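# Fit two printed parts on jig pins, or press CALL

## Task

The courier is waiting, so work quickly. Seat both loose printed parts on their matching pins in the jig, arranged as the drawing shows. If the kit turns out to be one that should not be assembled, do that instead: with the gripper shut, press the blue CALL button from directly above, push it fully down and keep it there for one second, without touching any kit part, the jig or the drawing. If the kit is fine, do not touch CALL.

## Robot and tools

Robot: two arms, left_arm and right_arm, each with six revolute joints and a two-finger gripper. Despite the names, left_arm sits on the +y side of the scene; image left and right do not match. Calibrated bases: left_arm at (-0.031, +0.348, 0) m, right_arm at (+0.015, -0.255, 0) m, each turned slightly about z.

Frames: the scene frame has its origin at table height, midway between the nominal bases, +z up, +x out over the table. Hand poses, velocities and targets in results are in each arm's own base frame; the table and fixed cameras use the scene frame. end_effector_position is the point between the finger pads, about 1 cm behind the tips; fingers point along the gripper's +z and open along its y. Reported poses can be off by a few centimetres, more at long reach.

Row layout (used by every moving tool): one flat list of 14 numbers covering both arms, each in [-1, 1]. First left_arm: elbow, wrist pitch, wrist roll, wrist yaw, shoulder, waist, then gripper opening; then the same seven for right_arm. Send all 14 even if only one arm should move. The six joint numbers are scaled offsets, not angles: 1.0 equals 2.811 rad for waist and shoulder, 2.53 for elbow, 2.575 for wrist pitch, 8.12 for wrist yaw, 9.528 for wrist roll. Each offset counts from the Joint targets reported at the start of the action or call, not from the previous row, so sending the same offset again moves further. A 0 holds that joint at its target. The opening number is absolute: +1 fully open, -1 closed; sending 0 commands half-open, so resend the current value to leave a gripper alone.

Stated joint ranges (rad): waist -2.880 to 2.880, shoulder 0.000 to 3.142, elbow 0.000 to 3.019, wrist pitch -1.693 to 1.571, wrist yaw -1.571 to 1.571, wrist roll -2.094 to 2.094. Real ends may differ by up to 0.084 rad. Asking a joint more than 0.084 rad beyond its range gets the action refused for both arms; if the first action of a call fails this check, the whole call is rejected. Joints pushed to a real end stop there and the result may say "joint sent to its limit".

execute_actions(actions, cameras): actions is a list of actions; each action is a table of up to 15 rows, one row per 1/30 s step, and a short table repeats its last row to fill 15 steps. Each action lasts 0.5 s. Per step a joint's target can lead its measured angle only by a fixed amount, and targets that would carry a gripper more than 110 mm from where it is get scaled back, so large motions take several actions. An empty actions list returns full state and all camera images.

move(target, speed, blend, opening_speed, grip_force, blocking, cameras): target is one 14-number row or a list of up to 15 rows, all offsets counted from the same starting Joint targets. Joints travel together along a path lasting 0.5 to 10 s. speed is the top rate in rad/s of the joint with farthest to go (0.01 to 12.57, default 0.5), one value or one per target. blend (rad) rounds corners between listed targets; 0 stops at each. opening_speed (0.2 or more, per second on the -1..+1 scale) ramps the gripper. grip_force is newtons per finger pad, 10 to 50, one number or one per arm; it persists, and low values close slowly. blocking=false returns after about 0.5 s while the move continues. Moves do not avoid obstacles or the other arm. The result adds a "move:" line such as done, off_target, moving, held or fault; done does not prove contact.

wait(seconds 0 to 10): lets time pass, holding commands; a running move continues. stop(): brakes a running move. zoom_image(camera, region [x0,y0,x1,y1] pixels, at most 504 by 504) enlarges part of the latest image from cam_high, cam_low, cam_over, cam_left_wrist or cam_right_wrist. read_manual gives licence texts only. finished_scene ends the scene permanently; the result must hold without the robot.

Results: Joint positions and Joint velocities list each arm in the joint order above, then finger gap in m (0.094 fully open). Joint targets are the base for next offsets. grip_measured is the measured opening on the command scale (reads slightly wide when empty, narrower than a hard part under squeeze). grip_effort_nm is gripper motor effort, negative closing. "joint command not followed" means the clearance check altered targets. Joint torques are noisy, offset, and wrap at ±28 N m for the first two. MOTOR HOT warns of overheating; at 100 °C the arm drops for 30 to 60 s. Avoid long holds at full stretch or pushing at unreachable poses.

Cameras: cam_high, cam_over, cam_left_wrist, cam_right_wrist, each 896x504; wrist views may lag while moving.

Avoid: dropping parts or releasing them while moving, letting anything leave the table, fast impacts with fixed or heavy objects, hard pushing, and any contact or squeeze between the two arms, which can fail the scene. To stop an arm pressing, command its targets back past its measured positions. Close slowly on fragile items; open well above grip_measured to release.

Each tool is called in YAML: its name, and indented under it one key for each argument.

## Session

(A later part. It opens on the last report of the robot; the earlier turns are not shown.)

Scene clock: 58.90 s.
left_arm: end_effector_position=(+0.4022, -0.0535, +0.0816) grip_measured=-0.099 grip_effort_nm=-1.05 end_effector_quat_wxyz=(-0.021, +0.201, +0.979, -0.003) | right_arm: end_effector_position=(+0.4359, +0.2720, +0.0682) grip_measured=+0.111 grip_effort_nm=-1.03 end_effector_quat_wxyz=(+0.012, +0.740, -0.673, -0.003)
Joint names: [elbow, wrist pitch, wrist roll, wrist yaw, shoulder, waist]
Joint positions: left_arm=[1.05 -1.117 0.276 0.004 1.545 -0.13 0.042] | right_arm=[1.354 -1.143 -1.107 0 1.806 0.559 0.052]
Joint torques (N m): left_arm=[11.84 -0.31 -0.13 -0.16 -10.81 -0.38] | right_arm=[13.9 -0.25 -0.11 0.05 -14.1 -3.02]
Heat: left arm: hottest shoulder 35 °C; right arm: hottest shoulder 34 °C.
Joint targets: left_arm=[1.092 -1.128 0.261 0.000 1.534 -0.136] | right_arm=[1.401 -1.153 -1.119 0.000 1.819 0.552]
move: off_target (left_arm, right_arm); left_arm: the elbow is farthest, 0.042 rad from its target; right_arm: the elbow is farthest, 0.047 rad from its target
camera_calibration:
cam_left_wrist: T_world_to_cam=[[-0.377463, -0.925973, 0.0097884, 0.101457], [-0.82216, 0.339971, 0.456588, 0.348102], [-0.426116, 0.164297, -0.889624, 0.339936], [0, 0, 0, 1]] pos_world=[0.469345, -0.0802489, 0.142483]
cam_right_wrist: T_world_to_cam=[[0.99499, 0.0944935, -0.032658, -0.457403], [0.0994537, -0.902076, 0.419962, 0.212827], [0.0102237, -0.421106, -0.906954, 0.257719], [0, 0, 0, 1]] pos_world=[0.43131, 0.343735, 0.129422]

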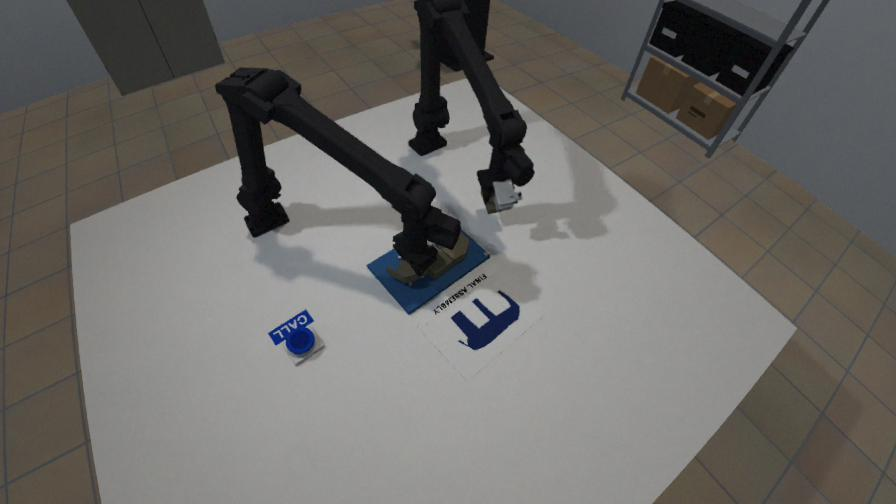

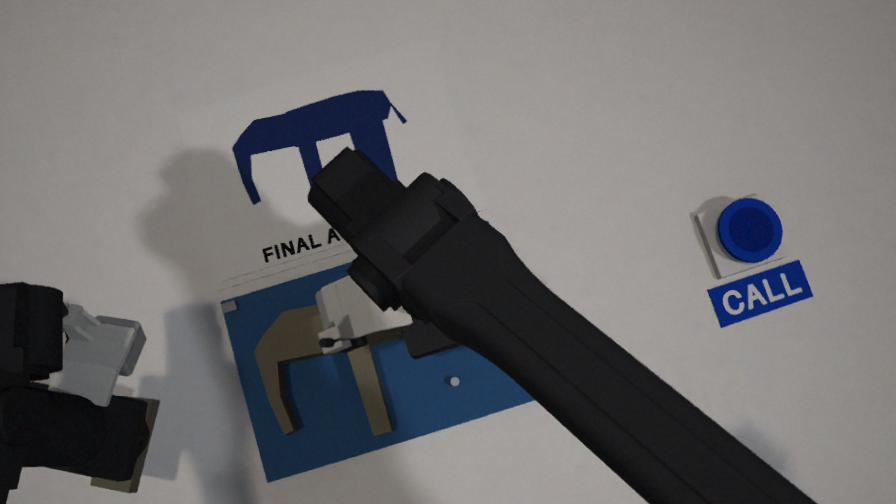

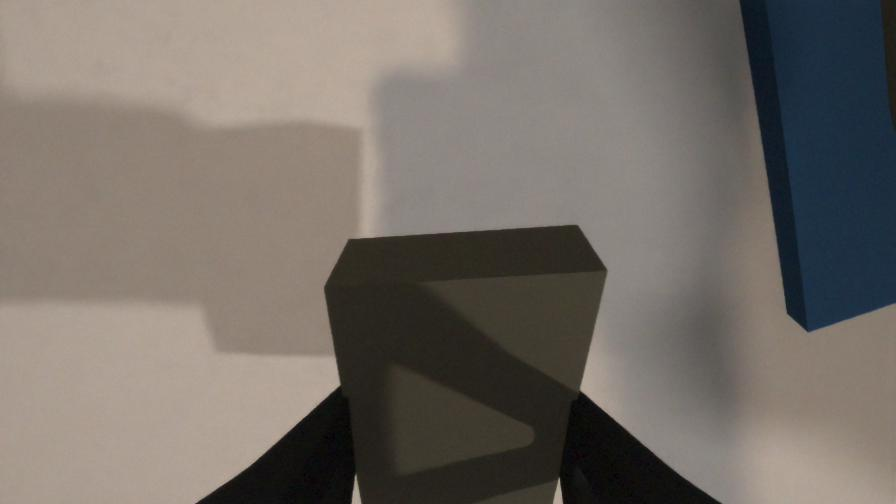

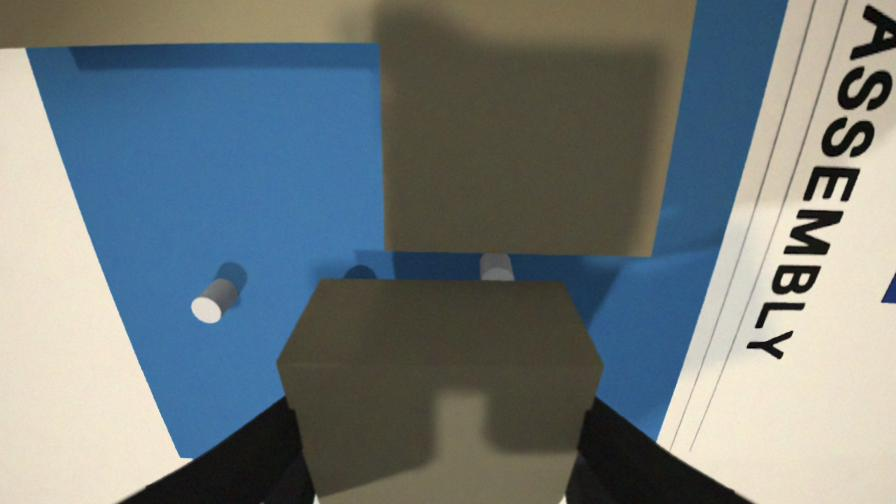

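move:
  target: [0,0,0,0,0,0,-0.15,0.0173,0.0107,0.0017,0,0.0026,-0.0007,0.1]
  speed: 0.3
  cameras: ["cam_right_wrist", "cam_over"]

Scene clock: 64.13 s.
left_arm: end_effector_position=(+0.4022, -0.0535, +0.0816) grip_measured=-0.099 grip_effort_nm=-1.05 end_effector_quat_wxyz=(-0.021, +0.201, +0.979, -0.003) | right_arm: end_effector_position=(+0.4523, +0.2823, +0.0835) grip_measured=+0.111 grip_effort_nm=-1.03 end_effector_quat_wxyz=(-0.012, +0.740, -0.673, +0.004)
Joint names: [elbow, wrist pitch, wrist roll, wrist yaw, shoulder, waist]
Joint positions: left_arm=[1.05 -1.117 0.276 0.004 1.545 -0.13 0.042] | right_arm=[1.398 -1.137 -1.107 0 1.806 0.559 0.052]
Joint torques (N m): left_arm=[11.93 -0.05 -0.11 -0.12 -11.81 -0.03] | right_arm=[14.13 0.65 0.07 0.04 -13.92 -3.31]
Heat: left arm: hottest shoulder 35 °C; right arm: hottest shoulder 34 °C.
Joint targets: left_arm=[1.092 -1.128 0.261 0.000 1.534 -0.136] | right_arm=[1.445 -1.126 -1.102 0.000 1.826 0.550]
move: off_target (left_arm, right_arm); left_arm: the elbow is farthest, 0.042 rad from its target; right_arm: the elbow is farthest, 0.047 rad from its target
camera_calibration:
cam_right_wrist: T_world_to_cam=[[0.995428, 0.094797, 0.0117081, -0.478212], [0.0822291, -0.91285, 0.399928, 0.22644], [0.0485997, -0.397137, -0.916472, 0.252492], [0, 0, 0, 1]] pos_world=[0.445135, 0.352313, 0.146441]
Images, in order (width x height): cam_over 896x504, cam_right_wrist 896x504.

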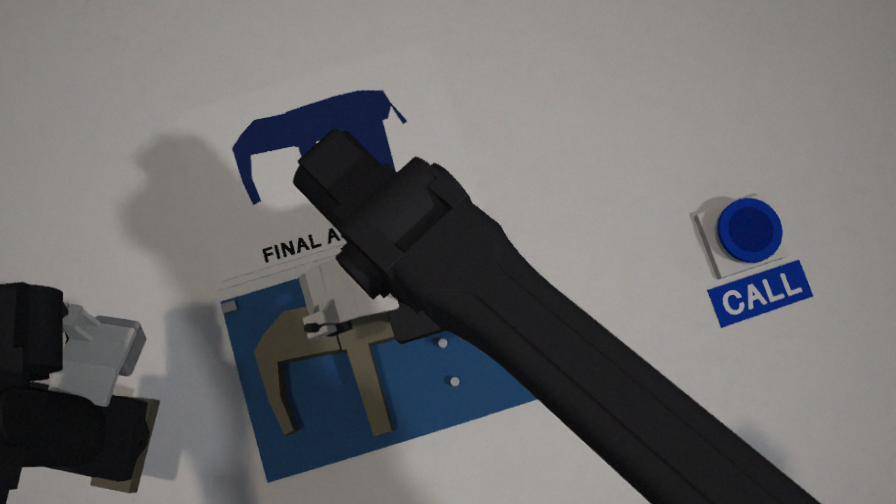

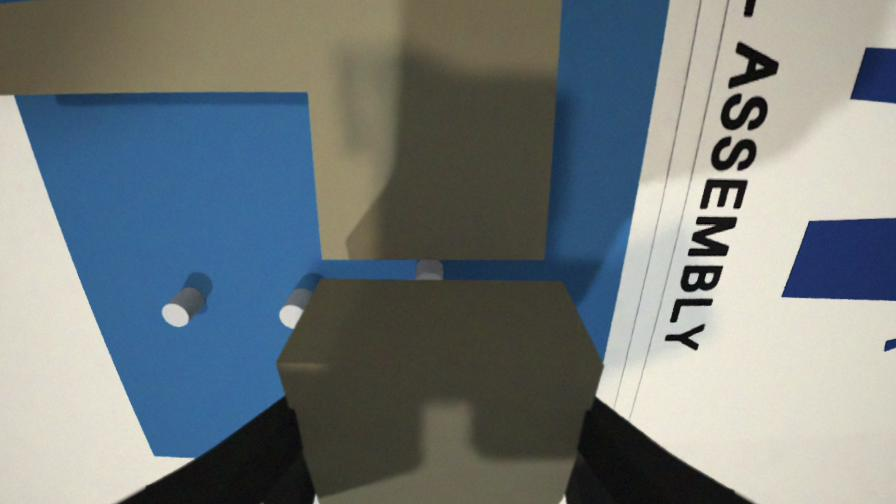

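move:
  target: [0,0,0,0,0,0,-0.15,-0.0274,0.0059,0,0,0.0007,0,0.1]
  speed: 0.3
  cameras: ["cam_right_wrist"]

zoom_image:
  camera: "cam_right_wrist"
  region: [200, 200, 640, 400]

Scene clock: 69.10 s.
left_arm: end_effector_position=(+0.4022, -0.0535, +0.0816) grip_measured=-0.099 grip_effort_nm=-1.05 end_effector_quat_wxyz=(-0.021, +0.201, +0.979, -0.003) | right_arm: end_effector_position=(+0.4494, +0.2805, +0.0759) grip_measured=+0.111 grip_effort_nm=-1.03 end_effector_quat_wxyz=(-0.010, +0.740, -0.673, +0.003)
Joint names: [elbow, wrist pitch, wrist roll, wrist yaw, shoulder, waist]
Joint positions: left_arm=[1.05 -1.117 0.276 0.004 1.545 -0.13 0.042] | right_arm=[1.381 -1.123 -1.107 0 1.809 0.559 0.052]
Joint torques (N m): left_arm=[11.81 -0.31 -0.11 -0.09 -11.11 -0.09] | right_arm=[9.17 0.66 0.07 0.04 -13.92 -3.25]
Heat: left arm: hottest shoulder 35 °C; right arm: hottest shoulder 35 °C.
Joint targets: left_arm=[1.092 -1.128 0.261 0.000 1.534 -0.136] | right_arm=[1.376 -1.111 -1.102 0.000 1.828 0.550]
move: off_target (left_arm); left_arm: the elbow is farthest, 0.042 rad from its target
camera_calibration:
cam_right_wrist: T_world_to_cam=[[0.99548, 0.0947439, 0.00655151, -0.474755], [0.0841162, -0.911633, 0.402306, 0.226707], [0.0440886, -0.399936, -0.915482, 0.247665], [0, 0, 0, 1]] pos_world=[0.44262, 0.350704, 0.138638]
Images, in order (width x height): cam_right_wrist 896x504.

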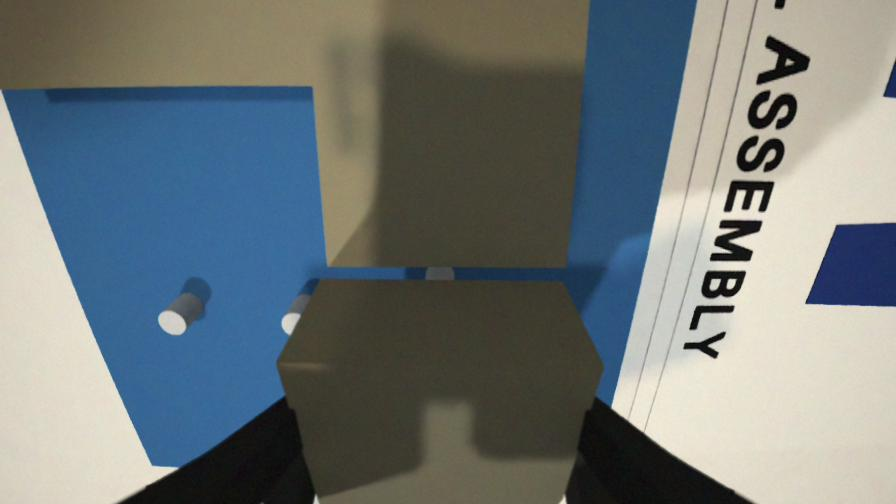

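Scaled by 1.145.

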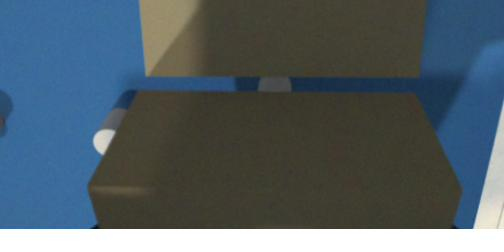

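move:
  target: [0,0,0,0,0,0,-0.15,-0.00526,0.0125,0,0,0.00672,0,0.1]
  speed: 0.2
  cameras: ["cam_right_wrist"]

zoom_image:
  camera: "cam_right_wrist"
  region: [250, 220, 650, 400]

Scene clock: 72.83 s.
left_arm: end_effector_position=(+0.4022, -0.0535, +0.0816) grip_measured=-0.099 grip_effort_nm=-1.05 end_effector_quat_wxyz=(-0.021, +0.201, +0.979, -0.003) | right_arm: end_effector_position=(+0.4502, +0.2810, +0.0608) grip_measured=+0.111 grip_effort_nm=-1.03 end_effector_quat_wxyz=(-0.009, +0.740, -0.673, +0.003)
Joint names: [elbow, wrist pitch, wrist roll, wrist yaw, shoulder, waist]
Joint positions: left_arm=[1.05 -1.117 0.276 0.004 1.545 -0.13 0.042] | right_arm=[1.367 -1.09 -1.107 0 1.83 0.559 0.052]
Joint torques (N m): left_arm=[11.86 -0.46 -0.15 -0.1 -11.46 0.03] | right_arm=[9.05 0.46 0.07 0.05 -14.21 -3.31]
Heat: left arm: hottest shoulder 35 °C; right arm: hottest shoulder 35 °C.
Joint targets: left_arm=[1.092 -1.128 0.261 0.000 1.534 -0.136] | right_arm=[1.362 -1.078 -1.102 0.000 1.847 0.550]
move: off_target (left_arm); left_arm: the elbow is farthest, 0.042 rad from its target
camera_calibration:
cam_right_wrist: T_world_to_cam=[[0.995482, 0.0948189, 0.00490092, -0.475428], [0.0848095, -0.911229, 0.403075, 0.232707], [0.042685, -0.400838, -0.915154, 0.234939], [0, 0, 0, 1]] pos_world=[0.443516, 0.351301, 0.123537]
Images, in order (width x height): cam_right_wrist 896x504.

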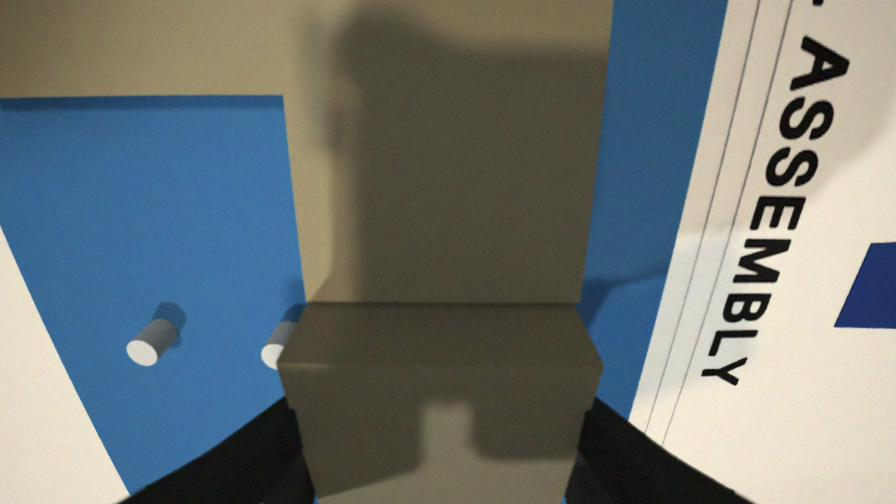

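Scaled by 1.260.

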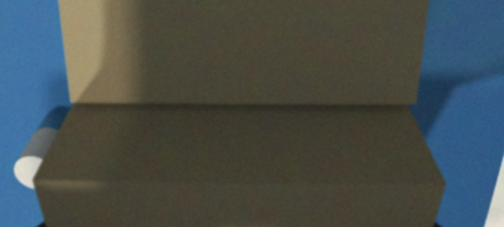

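move:
  target: [0,0,0,0,0,0,-0.15,-0.00395,0.00804,0,0,0.00381,0,0.1]
  speed: 0.1
  cameras: ["cam_right_wrist"]

zoom_image:
  camera: "cam_right_wrist"
  region: [220, 220, 650, 420]

Scene clock: 76.23 s.
left_arm: end_effector_position=(+0.4022, -0.0535, +0.0816) grip_measured=-0.099 grip_effort_nm=-1.05 end_effector_quat_wxyz=(-0.021, +0.201, +0.979, -0.003) | right_arm: end_effector_position=(+0.4507, +0.2813, +0.0533) grip_measured=+0.111 grip_effort_nm=-1.03 end_effector_quat_wxyz=(-0.010, +0.740, -0.673, +0.003)
Joint names: [elbow, wrist pitch, wrist roll, wrist yaw, shoulder, waist]
Joint positions: left_arm=[1.05 -1.117 0.276 0.004 1.545 -0.13 0.042] | right_arm=[1.358 -1.07 -1.107 0 1.838 0.559 0.052]
Joint torques (N m): left_arm=[11.75 -0.49 -0.11 -0.1 -11.46 -0.32] | right_arm=[8.91 0.66 0.07 0.04 -14.15 -3.31]
Heat: left arm: hottest shoulder 35 °C; right arm: hottest shoulder 35 °C.
Joint targets: left_arm=[1.092 -1.128 0.261 0.000 1.534 -0.136] | right_arm=[1.352 -1.058 -1.102 0.000 1.858 0.550]
move: off_target (left_arm); left_arm: the elbow is farthest, 0.042 rad from its target
camera_calibration:
cam_right_wrist: T_world_to_cam=[[0.99547, 0.0948003, 0.00722122, -0.476072], [0.083916, -0.911797, 0.401976, 0.236604], [0.0446918, -0.39955, -0.915622, 0.226851], [0, 0, 0, 1]] pos_world=[0.443922, 0.351505, 0.116038]
Images, in order (width x height): cam_right_wrist 896x504.

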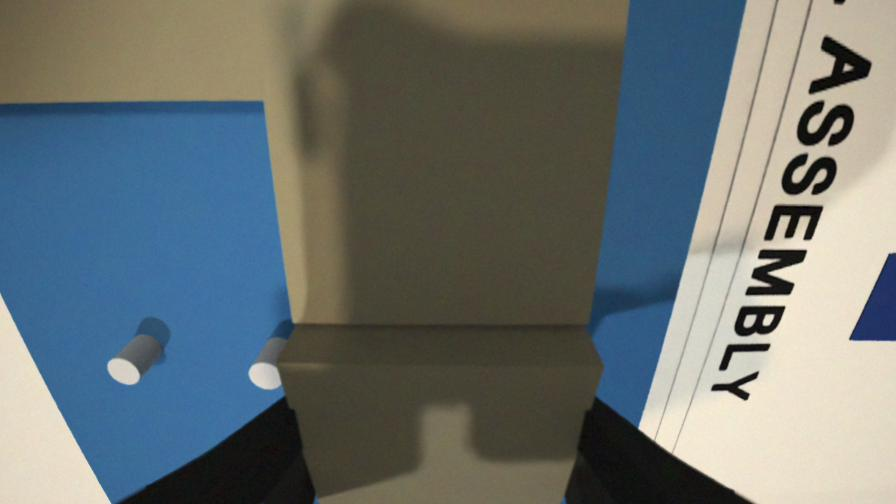

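Scaled by 1.172.

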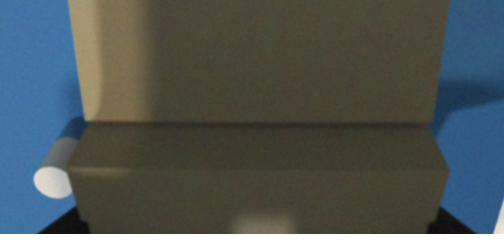

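move:
  target: [0,0,0,0,0,0,-0.15,-0.00403,0.00757,0,0,0.00455,0,0.1]
  speed: 0.1
  cameras: ["cam_right_wrist"]

Scene clock: 78.07 s.
left_arm: end_effector_position=(+0.4022, -0.0535, +0.0816) grip_measured=-0.099 grip_effort_nm=-1.05 end_effector_quat_wxyz=(-0.021, +0.201, +0.979, -0.003) | right_arm: end_effector_position=(+0.4504, +0.2804, +0.0433) grip_measured=+0.111 grip_effort_nm=-1.03 end_effector_quat_wxyz=(-0.008, +0.739, -0.673, +0.002)
Joint names: [elbow, wrist pitch, wrist roll, wrist yaw, shoulder, waist]
Joint positions: left_arm=[1.05 -1.117 0.276 0.004 1.545 -0.13 0.042] | right_arm=[1.348 -1.051 -1.107 0 1.851 0.558 0.052]
Joint torques (N m): left_arm=[12.05 -0.36 -0.1 -0.09 -11.05 -0.21] | right_arm=[8.8 0.65 0.07 0.04 -14.15 -3.31]
Heat: left arm: hottest shoulder 35 °C; right arm: hottest shoulder 35 °C.
Joint targets: left_arm=[1.092 -1.128 0.261 0.000 1.534 -0.136] | right_arm=[1.342 -1.038 -1.102 0.000 1.871 0.550]
move: off_target (left_arm); left_arm: the elbow is farthest, 0.042 rad from its target
camera_calibration:
cam_right_wrist: T_world_to_cam=[[0.995597, 0.093669, 0.00348296, -0.475185], [0.0842969, -0.910995, 0.403711, 0.239428], [0.0409882, -0.40164, -0.91488, 0.219527], [0, 0, 0, 1]] pos_world=[0.443912, 0.350798, 0.105837]
Images, in order (width x height): cam_right_wrist 896x504.

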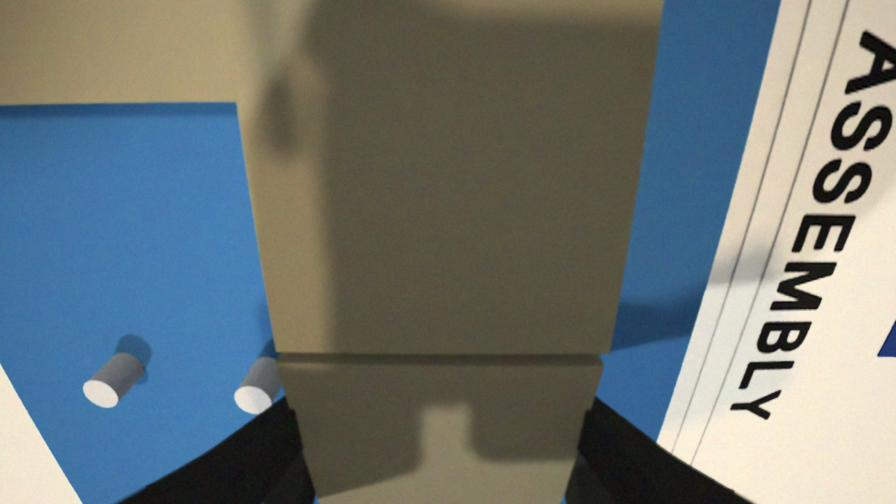

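move:
  target: [0,0,0,0,0,0,-0.15,-0.0014,0.0025,0,0,0.00145,0,0.1]
  speed: 0.05
  cameras: ["cam_right_wrist"]

zoom_image:
  camera: "cam_right_wrist"
  region: [220, 280, 660, 430]

Scene clock: 79.60 s.
left_arm: end_effector_position=(+0.4022, -0.0535, +0.0816) grip_measured=-0.099 grip_effort_nm=-1.05 end_effector_quat_wxyz=(-0.021, +0.201, +0.979, -0.003) | right_arm: end_effector_position=(+0.4515, +0.2811, +0.0431) grip_measured=+0.111 grip_effort_nm=-1.03 end_effector_quat_wxyz=(-0.010, +0.739, -0.673, +0.003)
Joint names: [elbow, wrist pitch, wrist roll, wrist yaw, shoulder, waist]
Joint positions: left_arm=[1.05 -1.117 0.276 0.004 1.545 -0.13 0.042] | right_arm=[1.348 -1.045 -1.107 0 1.852 0.558 0.052]
Joint torques (N m): left_arm=[12 -0.31 -0.09 -0.11 -11.52 -1.14] | right_arm=[8.47 0.65 0.07 0.05 -13.8 -3.25]
Heat: left arm: hottest shoulder 35 °C; right arm: hottest shoulder 35 °C.
Joint targets: left_arm=[1.092 -1.128 0.261 0.000 1.534 -0.136] | right_arm=[1.338 -1.032 -1.102 0.000 1.875 0.550]
move: off_target (left_arm); left_arm: the elbow is farthest, 0.042 rad from its target
camera_calibration:
cam_right_wrist: T_world_to_cam=[[0.995574, 0.093646, 0.0078757, -0.476488], [0.0826123, -0.912052, 0.401666, 0.241158], [0.0447975, -0.399238, -0.915752, 0.217254], [0, 0, 0, 1]] pos_world=[0.444725, 0.351306, 0.105839]
Images, in order (width x height): cam_right_wrist 896x504.

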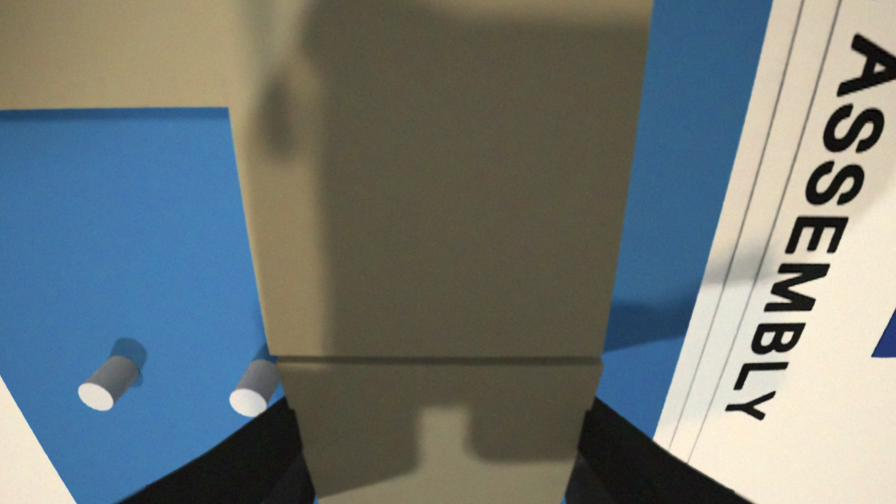

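Scaled by 1.145.

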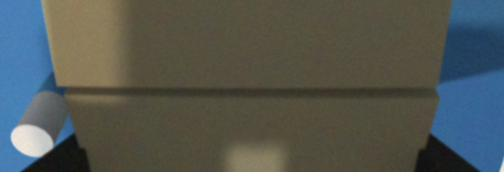

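move:
  target:
    - [0,0,0,0,0,0,-0.15,0,0,0,0,0,0,0.45]
    - [0,0,0,0,0,0,-0.15,0.0213,-0.0085,0,0,-0.0014,0,0.45]
    - [0,0,0,0,0,0,-0.15,0.0383,-0.0397,0,0,-0.0151,0,0.45]
    - [0.1615,-0.0328,-0.1105,0,0.1072,-0.2221,-0.15,-0.0462,-0.1332,0,0,-0.1696,-0.3024,0.45]
  speed: [0.3,0.15,0.2,1.0]
  blend: [0,0,0.02,0]
  opening_speed: 1.5
  cameras: ["all"]

Scene clock: 91.50 s.
left_arm: end_effector_position=(+0.3853, -0.3712, +0.0907) grip_measured=-0.099 grip_effort_nm=-1.05 end_effector_quat_wxyz=(-0.004, -0.005, +1.000, +0.003) | right_arm: end_effector_position=(+0.3911, -0.1228, +0.2050) grip_measured=+0.448 grip_effort_nm=0.08 end_effector_quat_wxyz=(+0.016, -0.391, +0.920, -0.014)
Joint names: [elbow, wrist pitch, wrist roll, wrist yaw, shoulder, waist]
Joint positions: left_arm=[1.446 -1.203 -0.776 0.002 1.825 -0.765 0.042] | right_arm=[1.231 -1.363 -1.107 0.001 1.395 -0.303 0.068]
Joint torques (N m): left_arm=[13.42 -0.21 -0.12 -0.11 -14.8 0.97] | right_arm=[9.7 -0.13 0.08 0.03 -9.7 -2.43]
Heat: left arm: hottest shoulder 36 °C; right arm: hottest shoulder 35 °C.
Joint targets: left_arm=[1.501 -1.213 -0.791 0.000 1.835 -0.760] | right_arm=[1.221 -1.375 -1.102 0.001 1.398 -0.300]
move: off_target (left_arm); left_arm: the elbow is farthest, 0.054 rad from its target
camera_calibration:
cam_left_wrist: T_world_to_cam=[[0.0284272, -0.999538, -0.0107349, -0.381021], [-0.902758, -0.030283, 0.429082, 0.334135], [-0.429209, -0.00250658, -0.903202, 0.333566], [0, 0, 0, 1]] pos_world=[0.455644, -0.36989, 0.153816]
cam_right_wrist: T_world_to_cam=[[0.719697, -0.693754, 0.0272489, -0.372554], [-0.645813, -0.654523, 0.393097, 0.130992], [-0.254877, -0.300508, -0.919093, 0.336951], [0, 0, 0, 1]] pos_world=[0.438604, -0.0714667, 0.268349]

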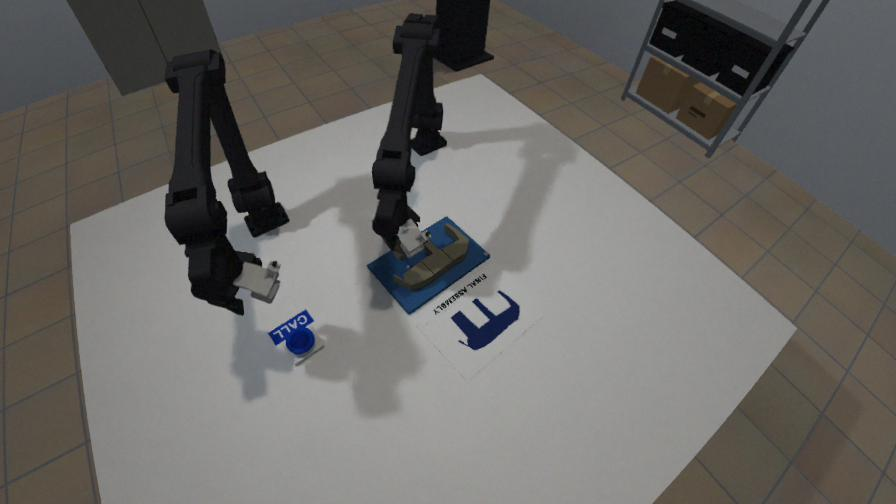

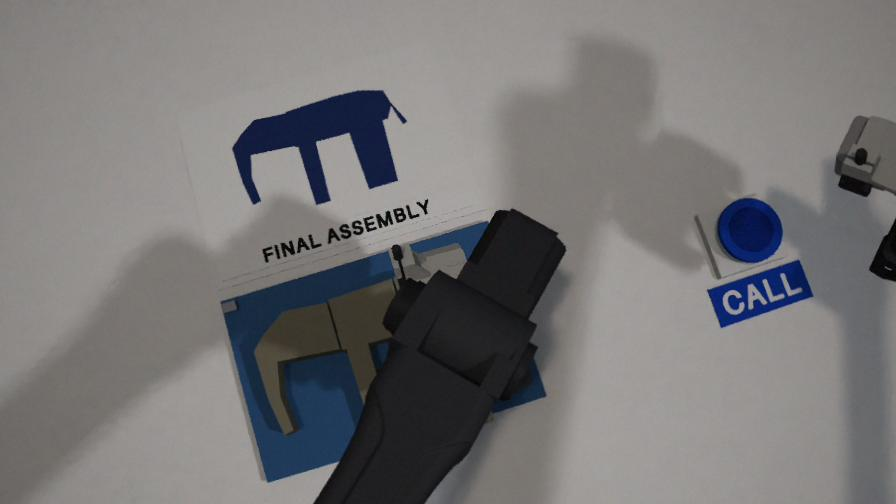

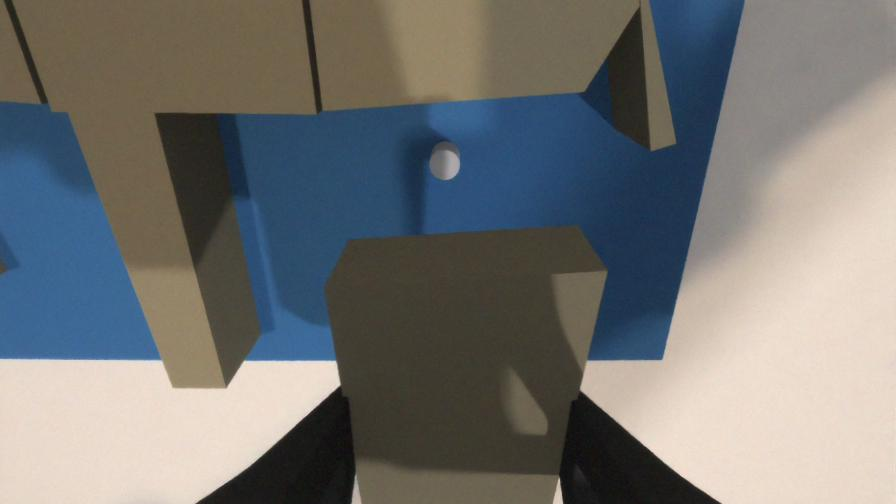

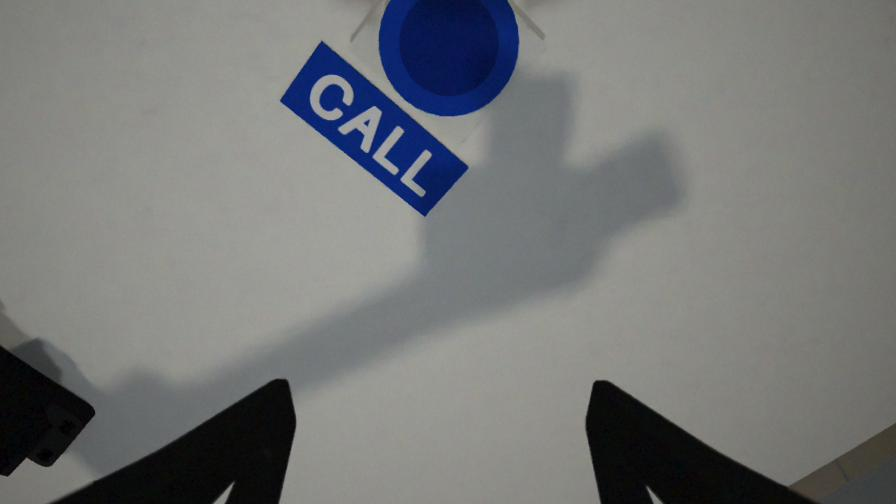

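zoom_image:
  camera: "cam_over"
  region: [365, 85, 415, 135]

zoom_image:
  camera: "cam_over"
  region: [305, 85, 365, 150]

zoom_image:
  camera: "cam_left_wrist"
  region: [290, 60, 690, 300]

Scaled by 10.080.

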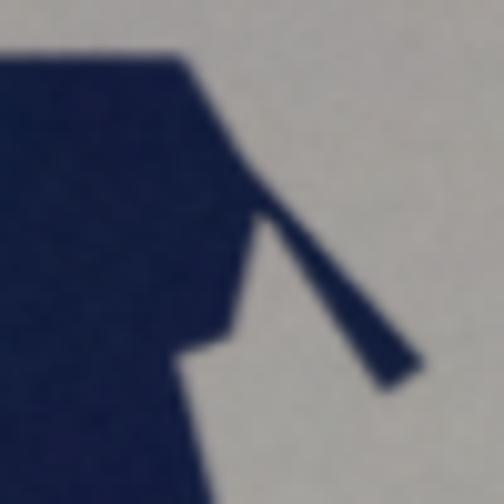

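Scaled by 7.754.

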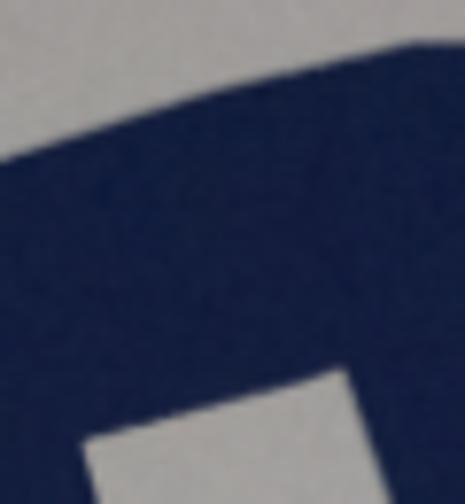

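Scaled by 1.260.

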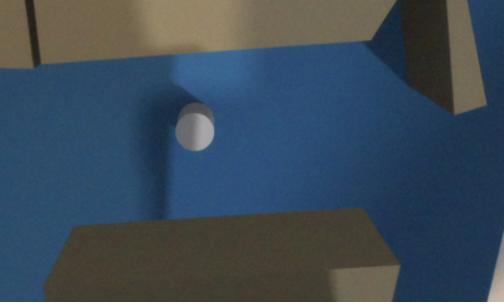

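move:
  target: [0.0017,0.0295,0.00315,0,0.0160,0.0103,-0.15,0,0,0,0,0,0,0.45]
  speed: 0.25
  cameras: ["cam_left_wrist"]

zoom_image:
  camera: "cam_left_wrist"
  region: [280, 100, 680, 320]

Scene clock: 102.93 s.
left_arm: end_effector_position=(+0.4066, -0.3683, +0.0679) grip_measured=-0.099 grip_effort_nm=-1.05 end_effector_quat_wxyz=(+0.000, -0.021, +1.000, -0.001) | right_arm: end_effector_position=(+0.3911, -0.1228, +0.2050) grip_measured=+0.448 grip_effort_nm=0.09 end_effector_quat_wxyz=(+0.016, -0.391, +0.920, -0.014)
Joint names: [elbow, wrist pitch, wrist roll, wrist yaw, shoulder, waist]
Joint positions: left_arm=[1.453 -1.149 -0.776 0.002 1.873 -0.735 0.042] | right_arm=[1.231 -1.363 -1.107 0.001 1.395 -0.303 0.068]
Joint torques (N m): left_arm=[13.05 0.7 0.14 -0.06 -15.68 0.79] | right_arm=[9.73 -0.13 0.08 0.03 -9.7 -2.37]
Heat: left arm: hottest shoulder 36 °C; right arm: hottest shoulder 35 °C.
Joint targets: left_arm=[1.505 -1.137 -0.761 0.000 1.880 -0.731] | right_arm=[1.221 -1.375 -1.102 0.001 1.398 -0.300]
move: off_target (left_arm); left_arm: the elbow is farthest, 0.052 rad from its target
camera_calibration:
cam_left_wrist: T_world_to_cam=[[0.0589943, -0.998256, -0.00207783, -0.391435], [-0.905292, -0.0543772, 0.421296, 0.356059], [-0.420674, -0.022973, -0.906921, 0.31131], [0, 0, 0, 1]] pos_world=[0.47639, -0.364239, 0.131514]
Images, in order (width x height): cam_left_wrist 896x504.

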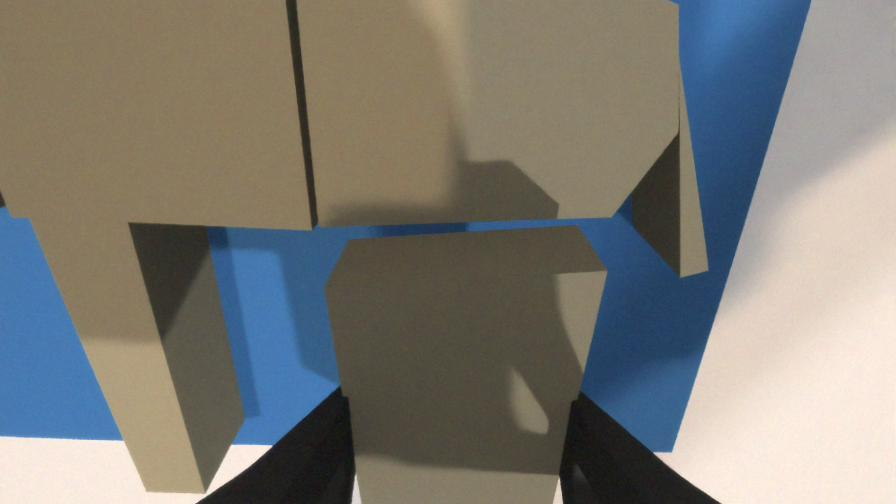

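Scaled by 1.260.

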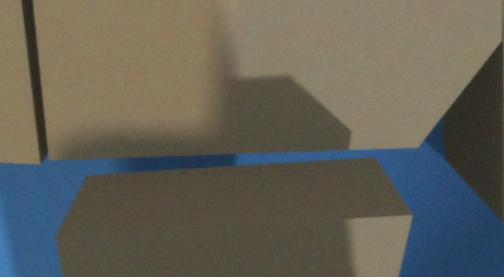

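move:
  target:
    - [-0.0190,0,0.00315,0,0,0,-0.15,0,0,0,0,0,0,0.45]
    - [-0.0315,0.0162,0.00315,0,0.0053,0,-0.15,0,0,0,0,0,0,0.45]
  speed: 0.15
  cameras: ["cam_left_wrist"]

zoom_image:
  camera: "cam_left_wrist"
  region: [250, 160, 700, 340]

Scene clock: 110.97 s.
left_arm: end_effector_position=(+0.4046, -0.3665, +0.0511) grip_measured=-0.099 grip_effort_nm=-1.05 end_effector_quat_wxyz=(+0.000, -0.006, +1.000, -0.001) | right_arm: end_effector_position=(+0.3911, -0.1228, +0.2050) grip_measured=+0.448 grip_effort_nm=0.09 end_effector_quat_wxyz=(+0.016, -0.391, +0.920, -0.014)
Joint names: [elbow, wrist pitch, wrist roll, wrist yaw, shoulder, waist]
Joint positions: left_arm=[1.424 -1.107 -0.746 0.002 1.886 -0.735 0.042] | right_arm=[1.231 -1.363 -1.107 0.001 1.395 -0.303 0.068]
Joint torques (N m): left_arm=[8.53 0.53 0.14 -0.12 -15.27 0.44] | right_arm=[9.72 -0.14 0.08 0.04 -9.64 -2.37]
Heat: left arm: hottest shoulder 36 °C; right arm: hottest shoulder 35 °C.
Joint targets: left_arm=[1.425 -1.095 -0.731 0.000 1.895 -0.731] | right_arm=[1.221 -1.375 -1.102 0.001 1.398 -0.300]
move: done
camera_calibration:
cam_left_wrist: T_world_to_cam=[[0.0288532, -0.999581, -0.00234593, -0.377869], [-0.906395, -0.0271527, 0.421559, 0.371874], [-0.421446, -0.010037, -0.906798, 0.300361], [0, 0, 0, 1]] pos_world=[0.474553, -0.364599, 0.114714]
Images, in order (width x height): cam_left_wrist 896x504.

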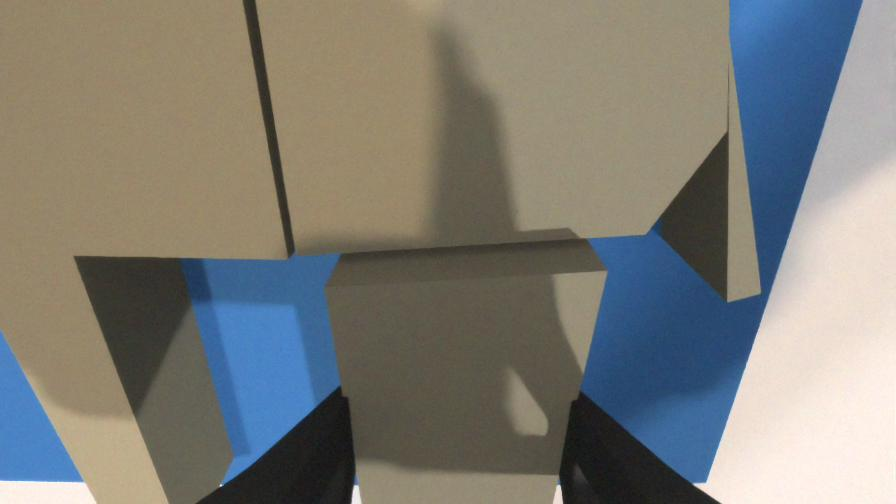

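Scaled by 1.120.

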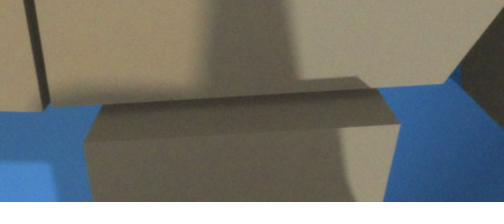

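move:
  target: [-0.00103,0.00485,0,0,0.00352,0.00053,-0.15,0,0,0,0,0,0,0.45]
  speed: 0.1
  cameras: ["cam_left_wrist"]

zoom_image:
  camera: "cam_left_wrist"
  region: [250, 180, 700, 360]

Scene clock: 114.37 s.
left_arm: end_effector_position=(+0.4065, -0.3681, +0.0475) grip_measured=-0.099 grip_effort_nm=-1.05 end_effector_quat_wxyz=(+0.002, -0.006, +1.000, -0.003) | right_arm: end_effector_position=(+0.3911, -0.1228, +0.2050) grip_measured=+0.448 grip_effort_nm=0.09 end_effector_quat_wxyz=(+0.016, -0.391, +0.920, -0.014)
Joint names: [elbow, wrist pitch, wrist roll, wrist yaw, shoulder, waist]
Joint positions: left_arm=[1.424 -1.095 -0.746 0.002 1.893 -0.735 0.042] | right_arm=[1.231 -1.363 -1.107 0.001 1.395 -0.303 0.068]
Joint torques (N m): left_arm=[8.42 0.77 0.11 -0.1 -15.03 0.62] | right_arm=[9.73 -0.14 0.07 0.03 -9.7 -2.37]
Heat: left arm: hottest shoulder 36 °C; right arm: hottest shoulder 35 °C.
Joint targets: left_arm=[1.423 -1.083 -0.731 0.000 1.905 -0.730] | right_arm=[1.221 -1.375 -1.102 0.001 1.398 -0.300]
move: done
camera_calibration:
cam_left_wrist: T_world_to_cam=[[0.0289126, -0.999581, 0.00139223, -0.379768], [-0.908066, -0.0256833, 0.41804, 0.376316], [-0.417829, -0.0133508, -0.908428, 0.295235], [0, 0, 0, 1]] pos_world=[0.476057, -0.366003, 0.111413]
Images, in order (width x height): cam_left_wrist 896x504.

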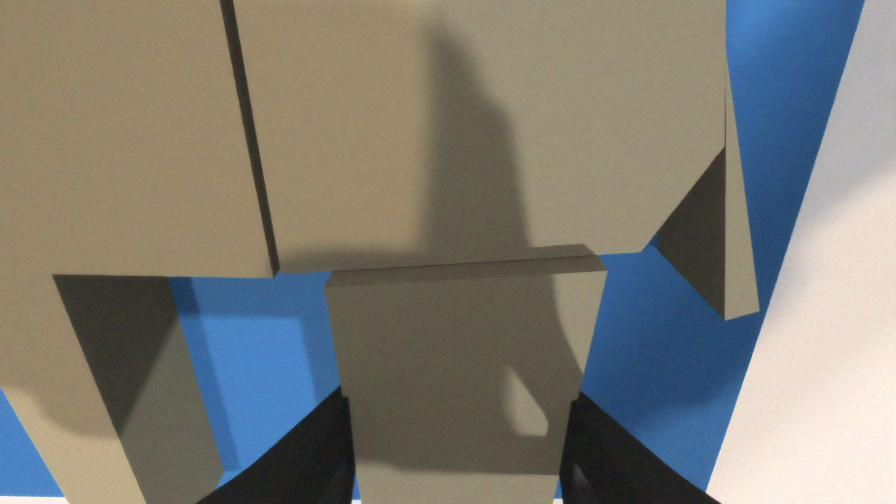

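Scaled by 1.120.

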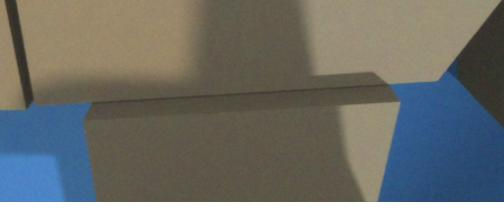

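move:
  target: [-0.0032,0.0036,0,0,0.0023,0.0004,-0.15,0,0,0,0,0,0,0.45]
  speed: 0.1
  cameras: ["cam_left_wrist"]

zoom_image:
  camera: "cam_left_wrist"
  region: [220, 180, 700, 360]

Scene clock: 116.57 s.
left_arm: end_effector_position=(+0.4053, -0.3670, +0.0428) grip_measured=-0.099 grip_effort_nm=-1.05 end_effector_quat_wxyz=(+0.001, -0.006, +1.000, -0.002) | right_arm: end_effector_position=(+0.3911, -0.1228, +0.2050) grip_measured=+0.448 grip_effort_nm=0.09 end_effector_quat_wxyz=(+0.016, -0.391, +0.920, -0.014)
Joint names: [elbow, wrist pitch, wrist roll, wrist yaw, shoulder, waist]
Joint positions: left_arm=[1.416 -1.087 -0.746 0.002 1.897 -0.735 0.042] | right_arm=[1.231 -1.363 -1.107 0.001 1.395 -0.303 0.068]
Joint torques (N m): left_arm=[8.28 0.77 0.12 -0.1 -15.21 0.44] | right_arm=[9.72 -0.14 0.07 0.04 -9.7 -2.43]
Heat: left arm: hottest shoulder 36 °C; right arm: hottest shoulder 34 °C.
Joint targets: left_arm=[1.415 -1.073 -0.731 0.000 1.911 -0.728] | right_arm=[1.221 -1.375 -1.102 0.001 1.398 -0.300]
move: done
camera_calibration:
cam_left_wrist: T_world_to_cam=[[0.028919, -0.999581, -0.00100647, -0.378578], [-0.906996, -0.0266635, 0.420295, 0.37637], [-0.420146, -0.0112416, -0.907387, 0.292137], [0, 0, 0, 1]] pos_world=[0.475054, -0.3651, 0.106514]
Images, in order (width x height): cam_left_wrist 896x504.

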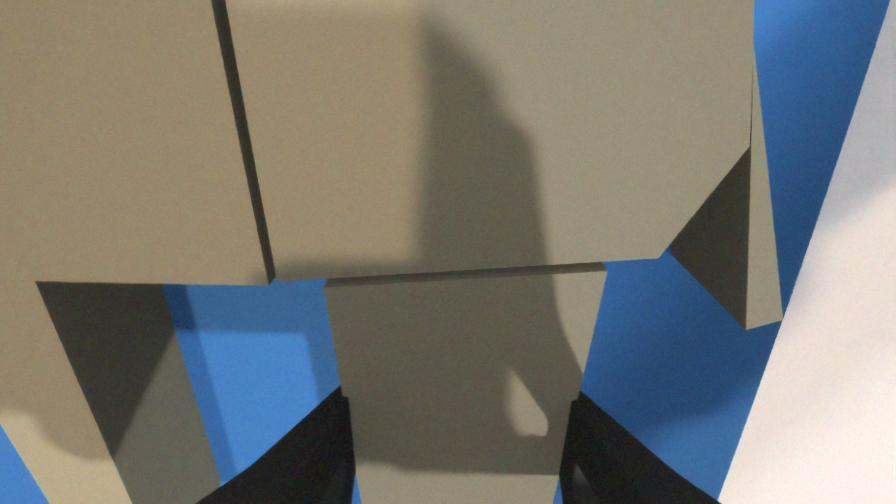

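Scaled by 1.050.

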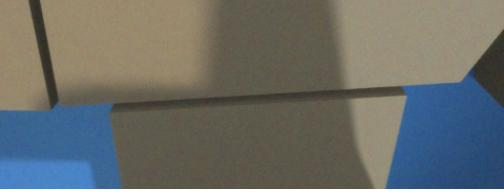

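move:
  target: [-0.0038,0.0076,0,0,0.0039,0,-0.15,0,0,0,0,0,0,0.45]
  speed: 0.1
  cameras: ["cam_left_wrist"]

zoom_image:
  camera: "cam_left_wrist"
  region: [220, 180, 700, 360]

Scene clock: 118.57 s.
left_arm: end_effector_position=(+0.4066, -0.3683, +0.0422) grip_measured=-0.099 grip_effort_nm=-1.05 end_effector_quat_wxyz=(+0.004, -0.005, +1.000, -0.005) | right_arm: end_effector_position=(+0.3911, -0.1228, +0.2050) grip_measured=+0.448 grip_effort_nm=0.09 end_effector_quat_wxyz=(+0.016, -0.391, +0.920, -0.014)
Joint names: [elbow, wrist pitch, wrist roll, wrist yaw, shoulder, waist]
Joint positions: left_arm=[1.414 -1.076 -0.745 0.002 1.897 -0.735 0.042] | right_arm=[1.231 -1.363 -1.107 0.001 1.395 -0.303 0.068]
Joint torques (N m): left_arm=[7.34 1.29 0.11 -0.1 -14.92 0.44] | right_arm=[9.73 -0.14 0.08 0.04 -9.7 -2.49]
Heat: left arm: hottest shoulder 36 °C; right arm: hottest shoulder 34 °C.
Joint targets: left_arm=[1.405 -1.054 -0.731 0.000 1.922 -0.728] | right_arm=[1.221 -1.375 -1.102 0.001 1.398 -0.300]
move: done
camera_calibration:
cam_left_wrist: T_world_to_cam=[[0.0284536, -0.999582, 0.00502812, -0.37983], [-0.909738, -0.0238111, 0.414499, 0.38022], [-0.414206, -0.0163683, -0.910036, 0.287904], [0, 0, 0, 1]] pos_world=[0.47596, -0.365905, 0.106312]
Images, in order (width x height): cam_left_wrist 896x504.

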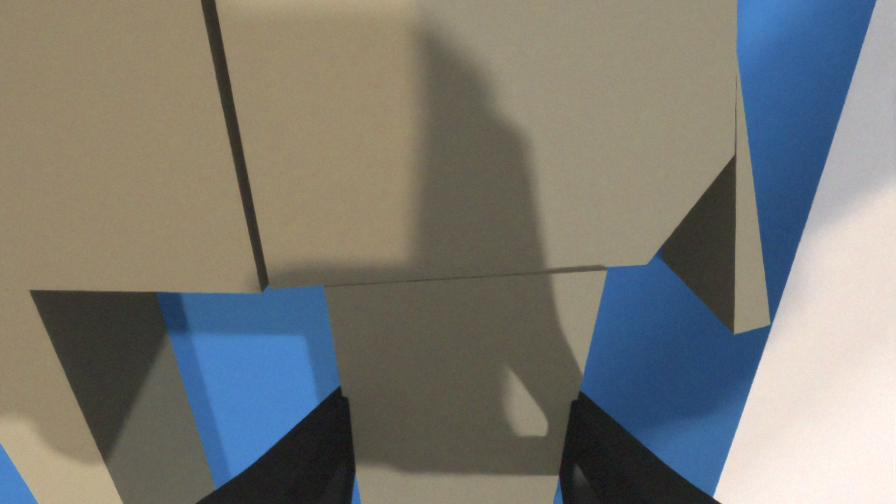

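Scaled by 1.050.

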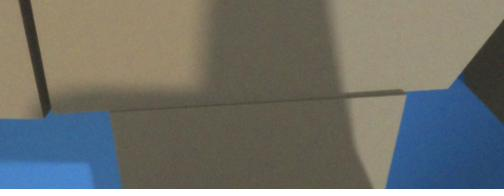

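move:
  target: [0.0028,-0.0150,0,0,-0.0031,0.0006,-0.15,0,0,0,0,0,0,0.45]
  speed: 0.1
  cameras: ["cam_left_wrist"]

zoom_image:
  camera: "cam_left_wrist"
  region: [220, 180, 700, 360]

Scene clock: 127.20 s.
left_arm: end_effector_position=(+0.4065, -0.3679, +0.0422) grip_measured=-0.099 grip_effort_nm=-1.05 end_effector_quat_wxyz=(+0.003, -0.006, +1.000, -0.004) | right_arm: end_effector_position=(+0.3911, -0.1228, +0.2050) grip_measured=+0.448 grip_effort_nm=0.08 end_effector_quat_wxyz=(+0.016, -0.391, +0.920, -0.014)
Joint names: [elbow, wrist pitch, wrist roll, wrist yaw, shoulder, waist]
Joint positions: left_arm=[1.414 -1.078 -0.745 0.002 1.897 -0.734 0.042] | right_arm=[1.231 -1.363 -1.107 0.001 1.395 -0.303 0.068]
Joint torques (N m): left_arm=[8.09 -0.36 0.13 -0.07 -14.68 0.79] | right_arm=[9.72 -0.13 0.08 0.03 -9.7 -2.49]
Heat: left arm: hottest shoulder 36 °C; right arm: hottest shoulder 34 °C.
Joint targets: left_arm=[1.412 -1.093 -0.731 0.000 1.913 -0.727] | right_arm=[1.221 -1.375 -1.102 0.001 1.398 -0.300]
move: done
camera_calibration:
cam_left_wrist: T_world_to_cam=[[0.0288873, -0.999575, 0.00402348, -0.379626], [-0.909262, -0.0246049, 0.415497, 0.379645], [-0.415221, -0.015661, -0.909586, 0.288512], [0, 0, 0, 1]] pos_world=[0.47596, -0.365605, 0.106212]
Images, in order (width x height): cam_left_wrist 896x504.

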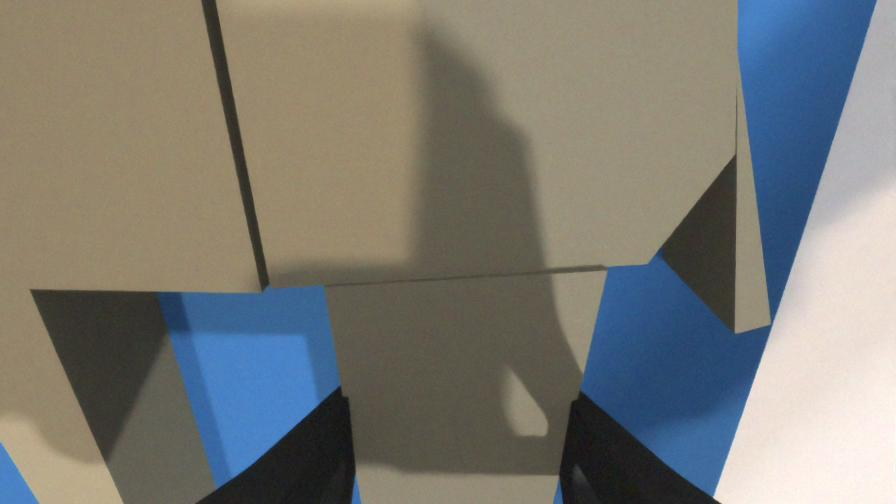

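Scaled by 1.050.

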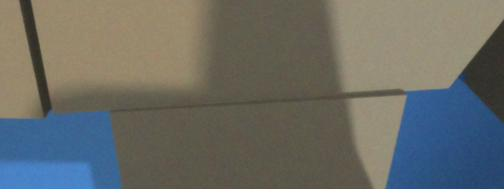

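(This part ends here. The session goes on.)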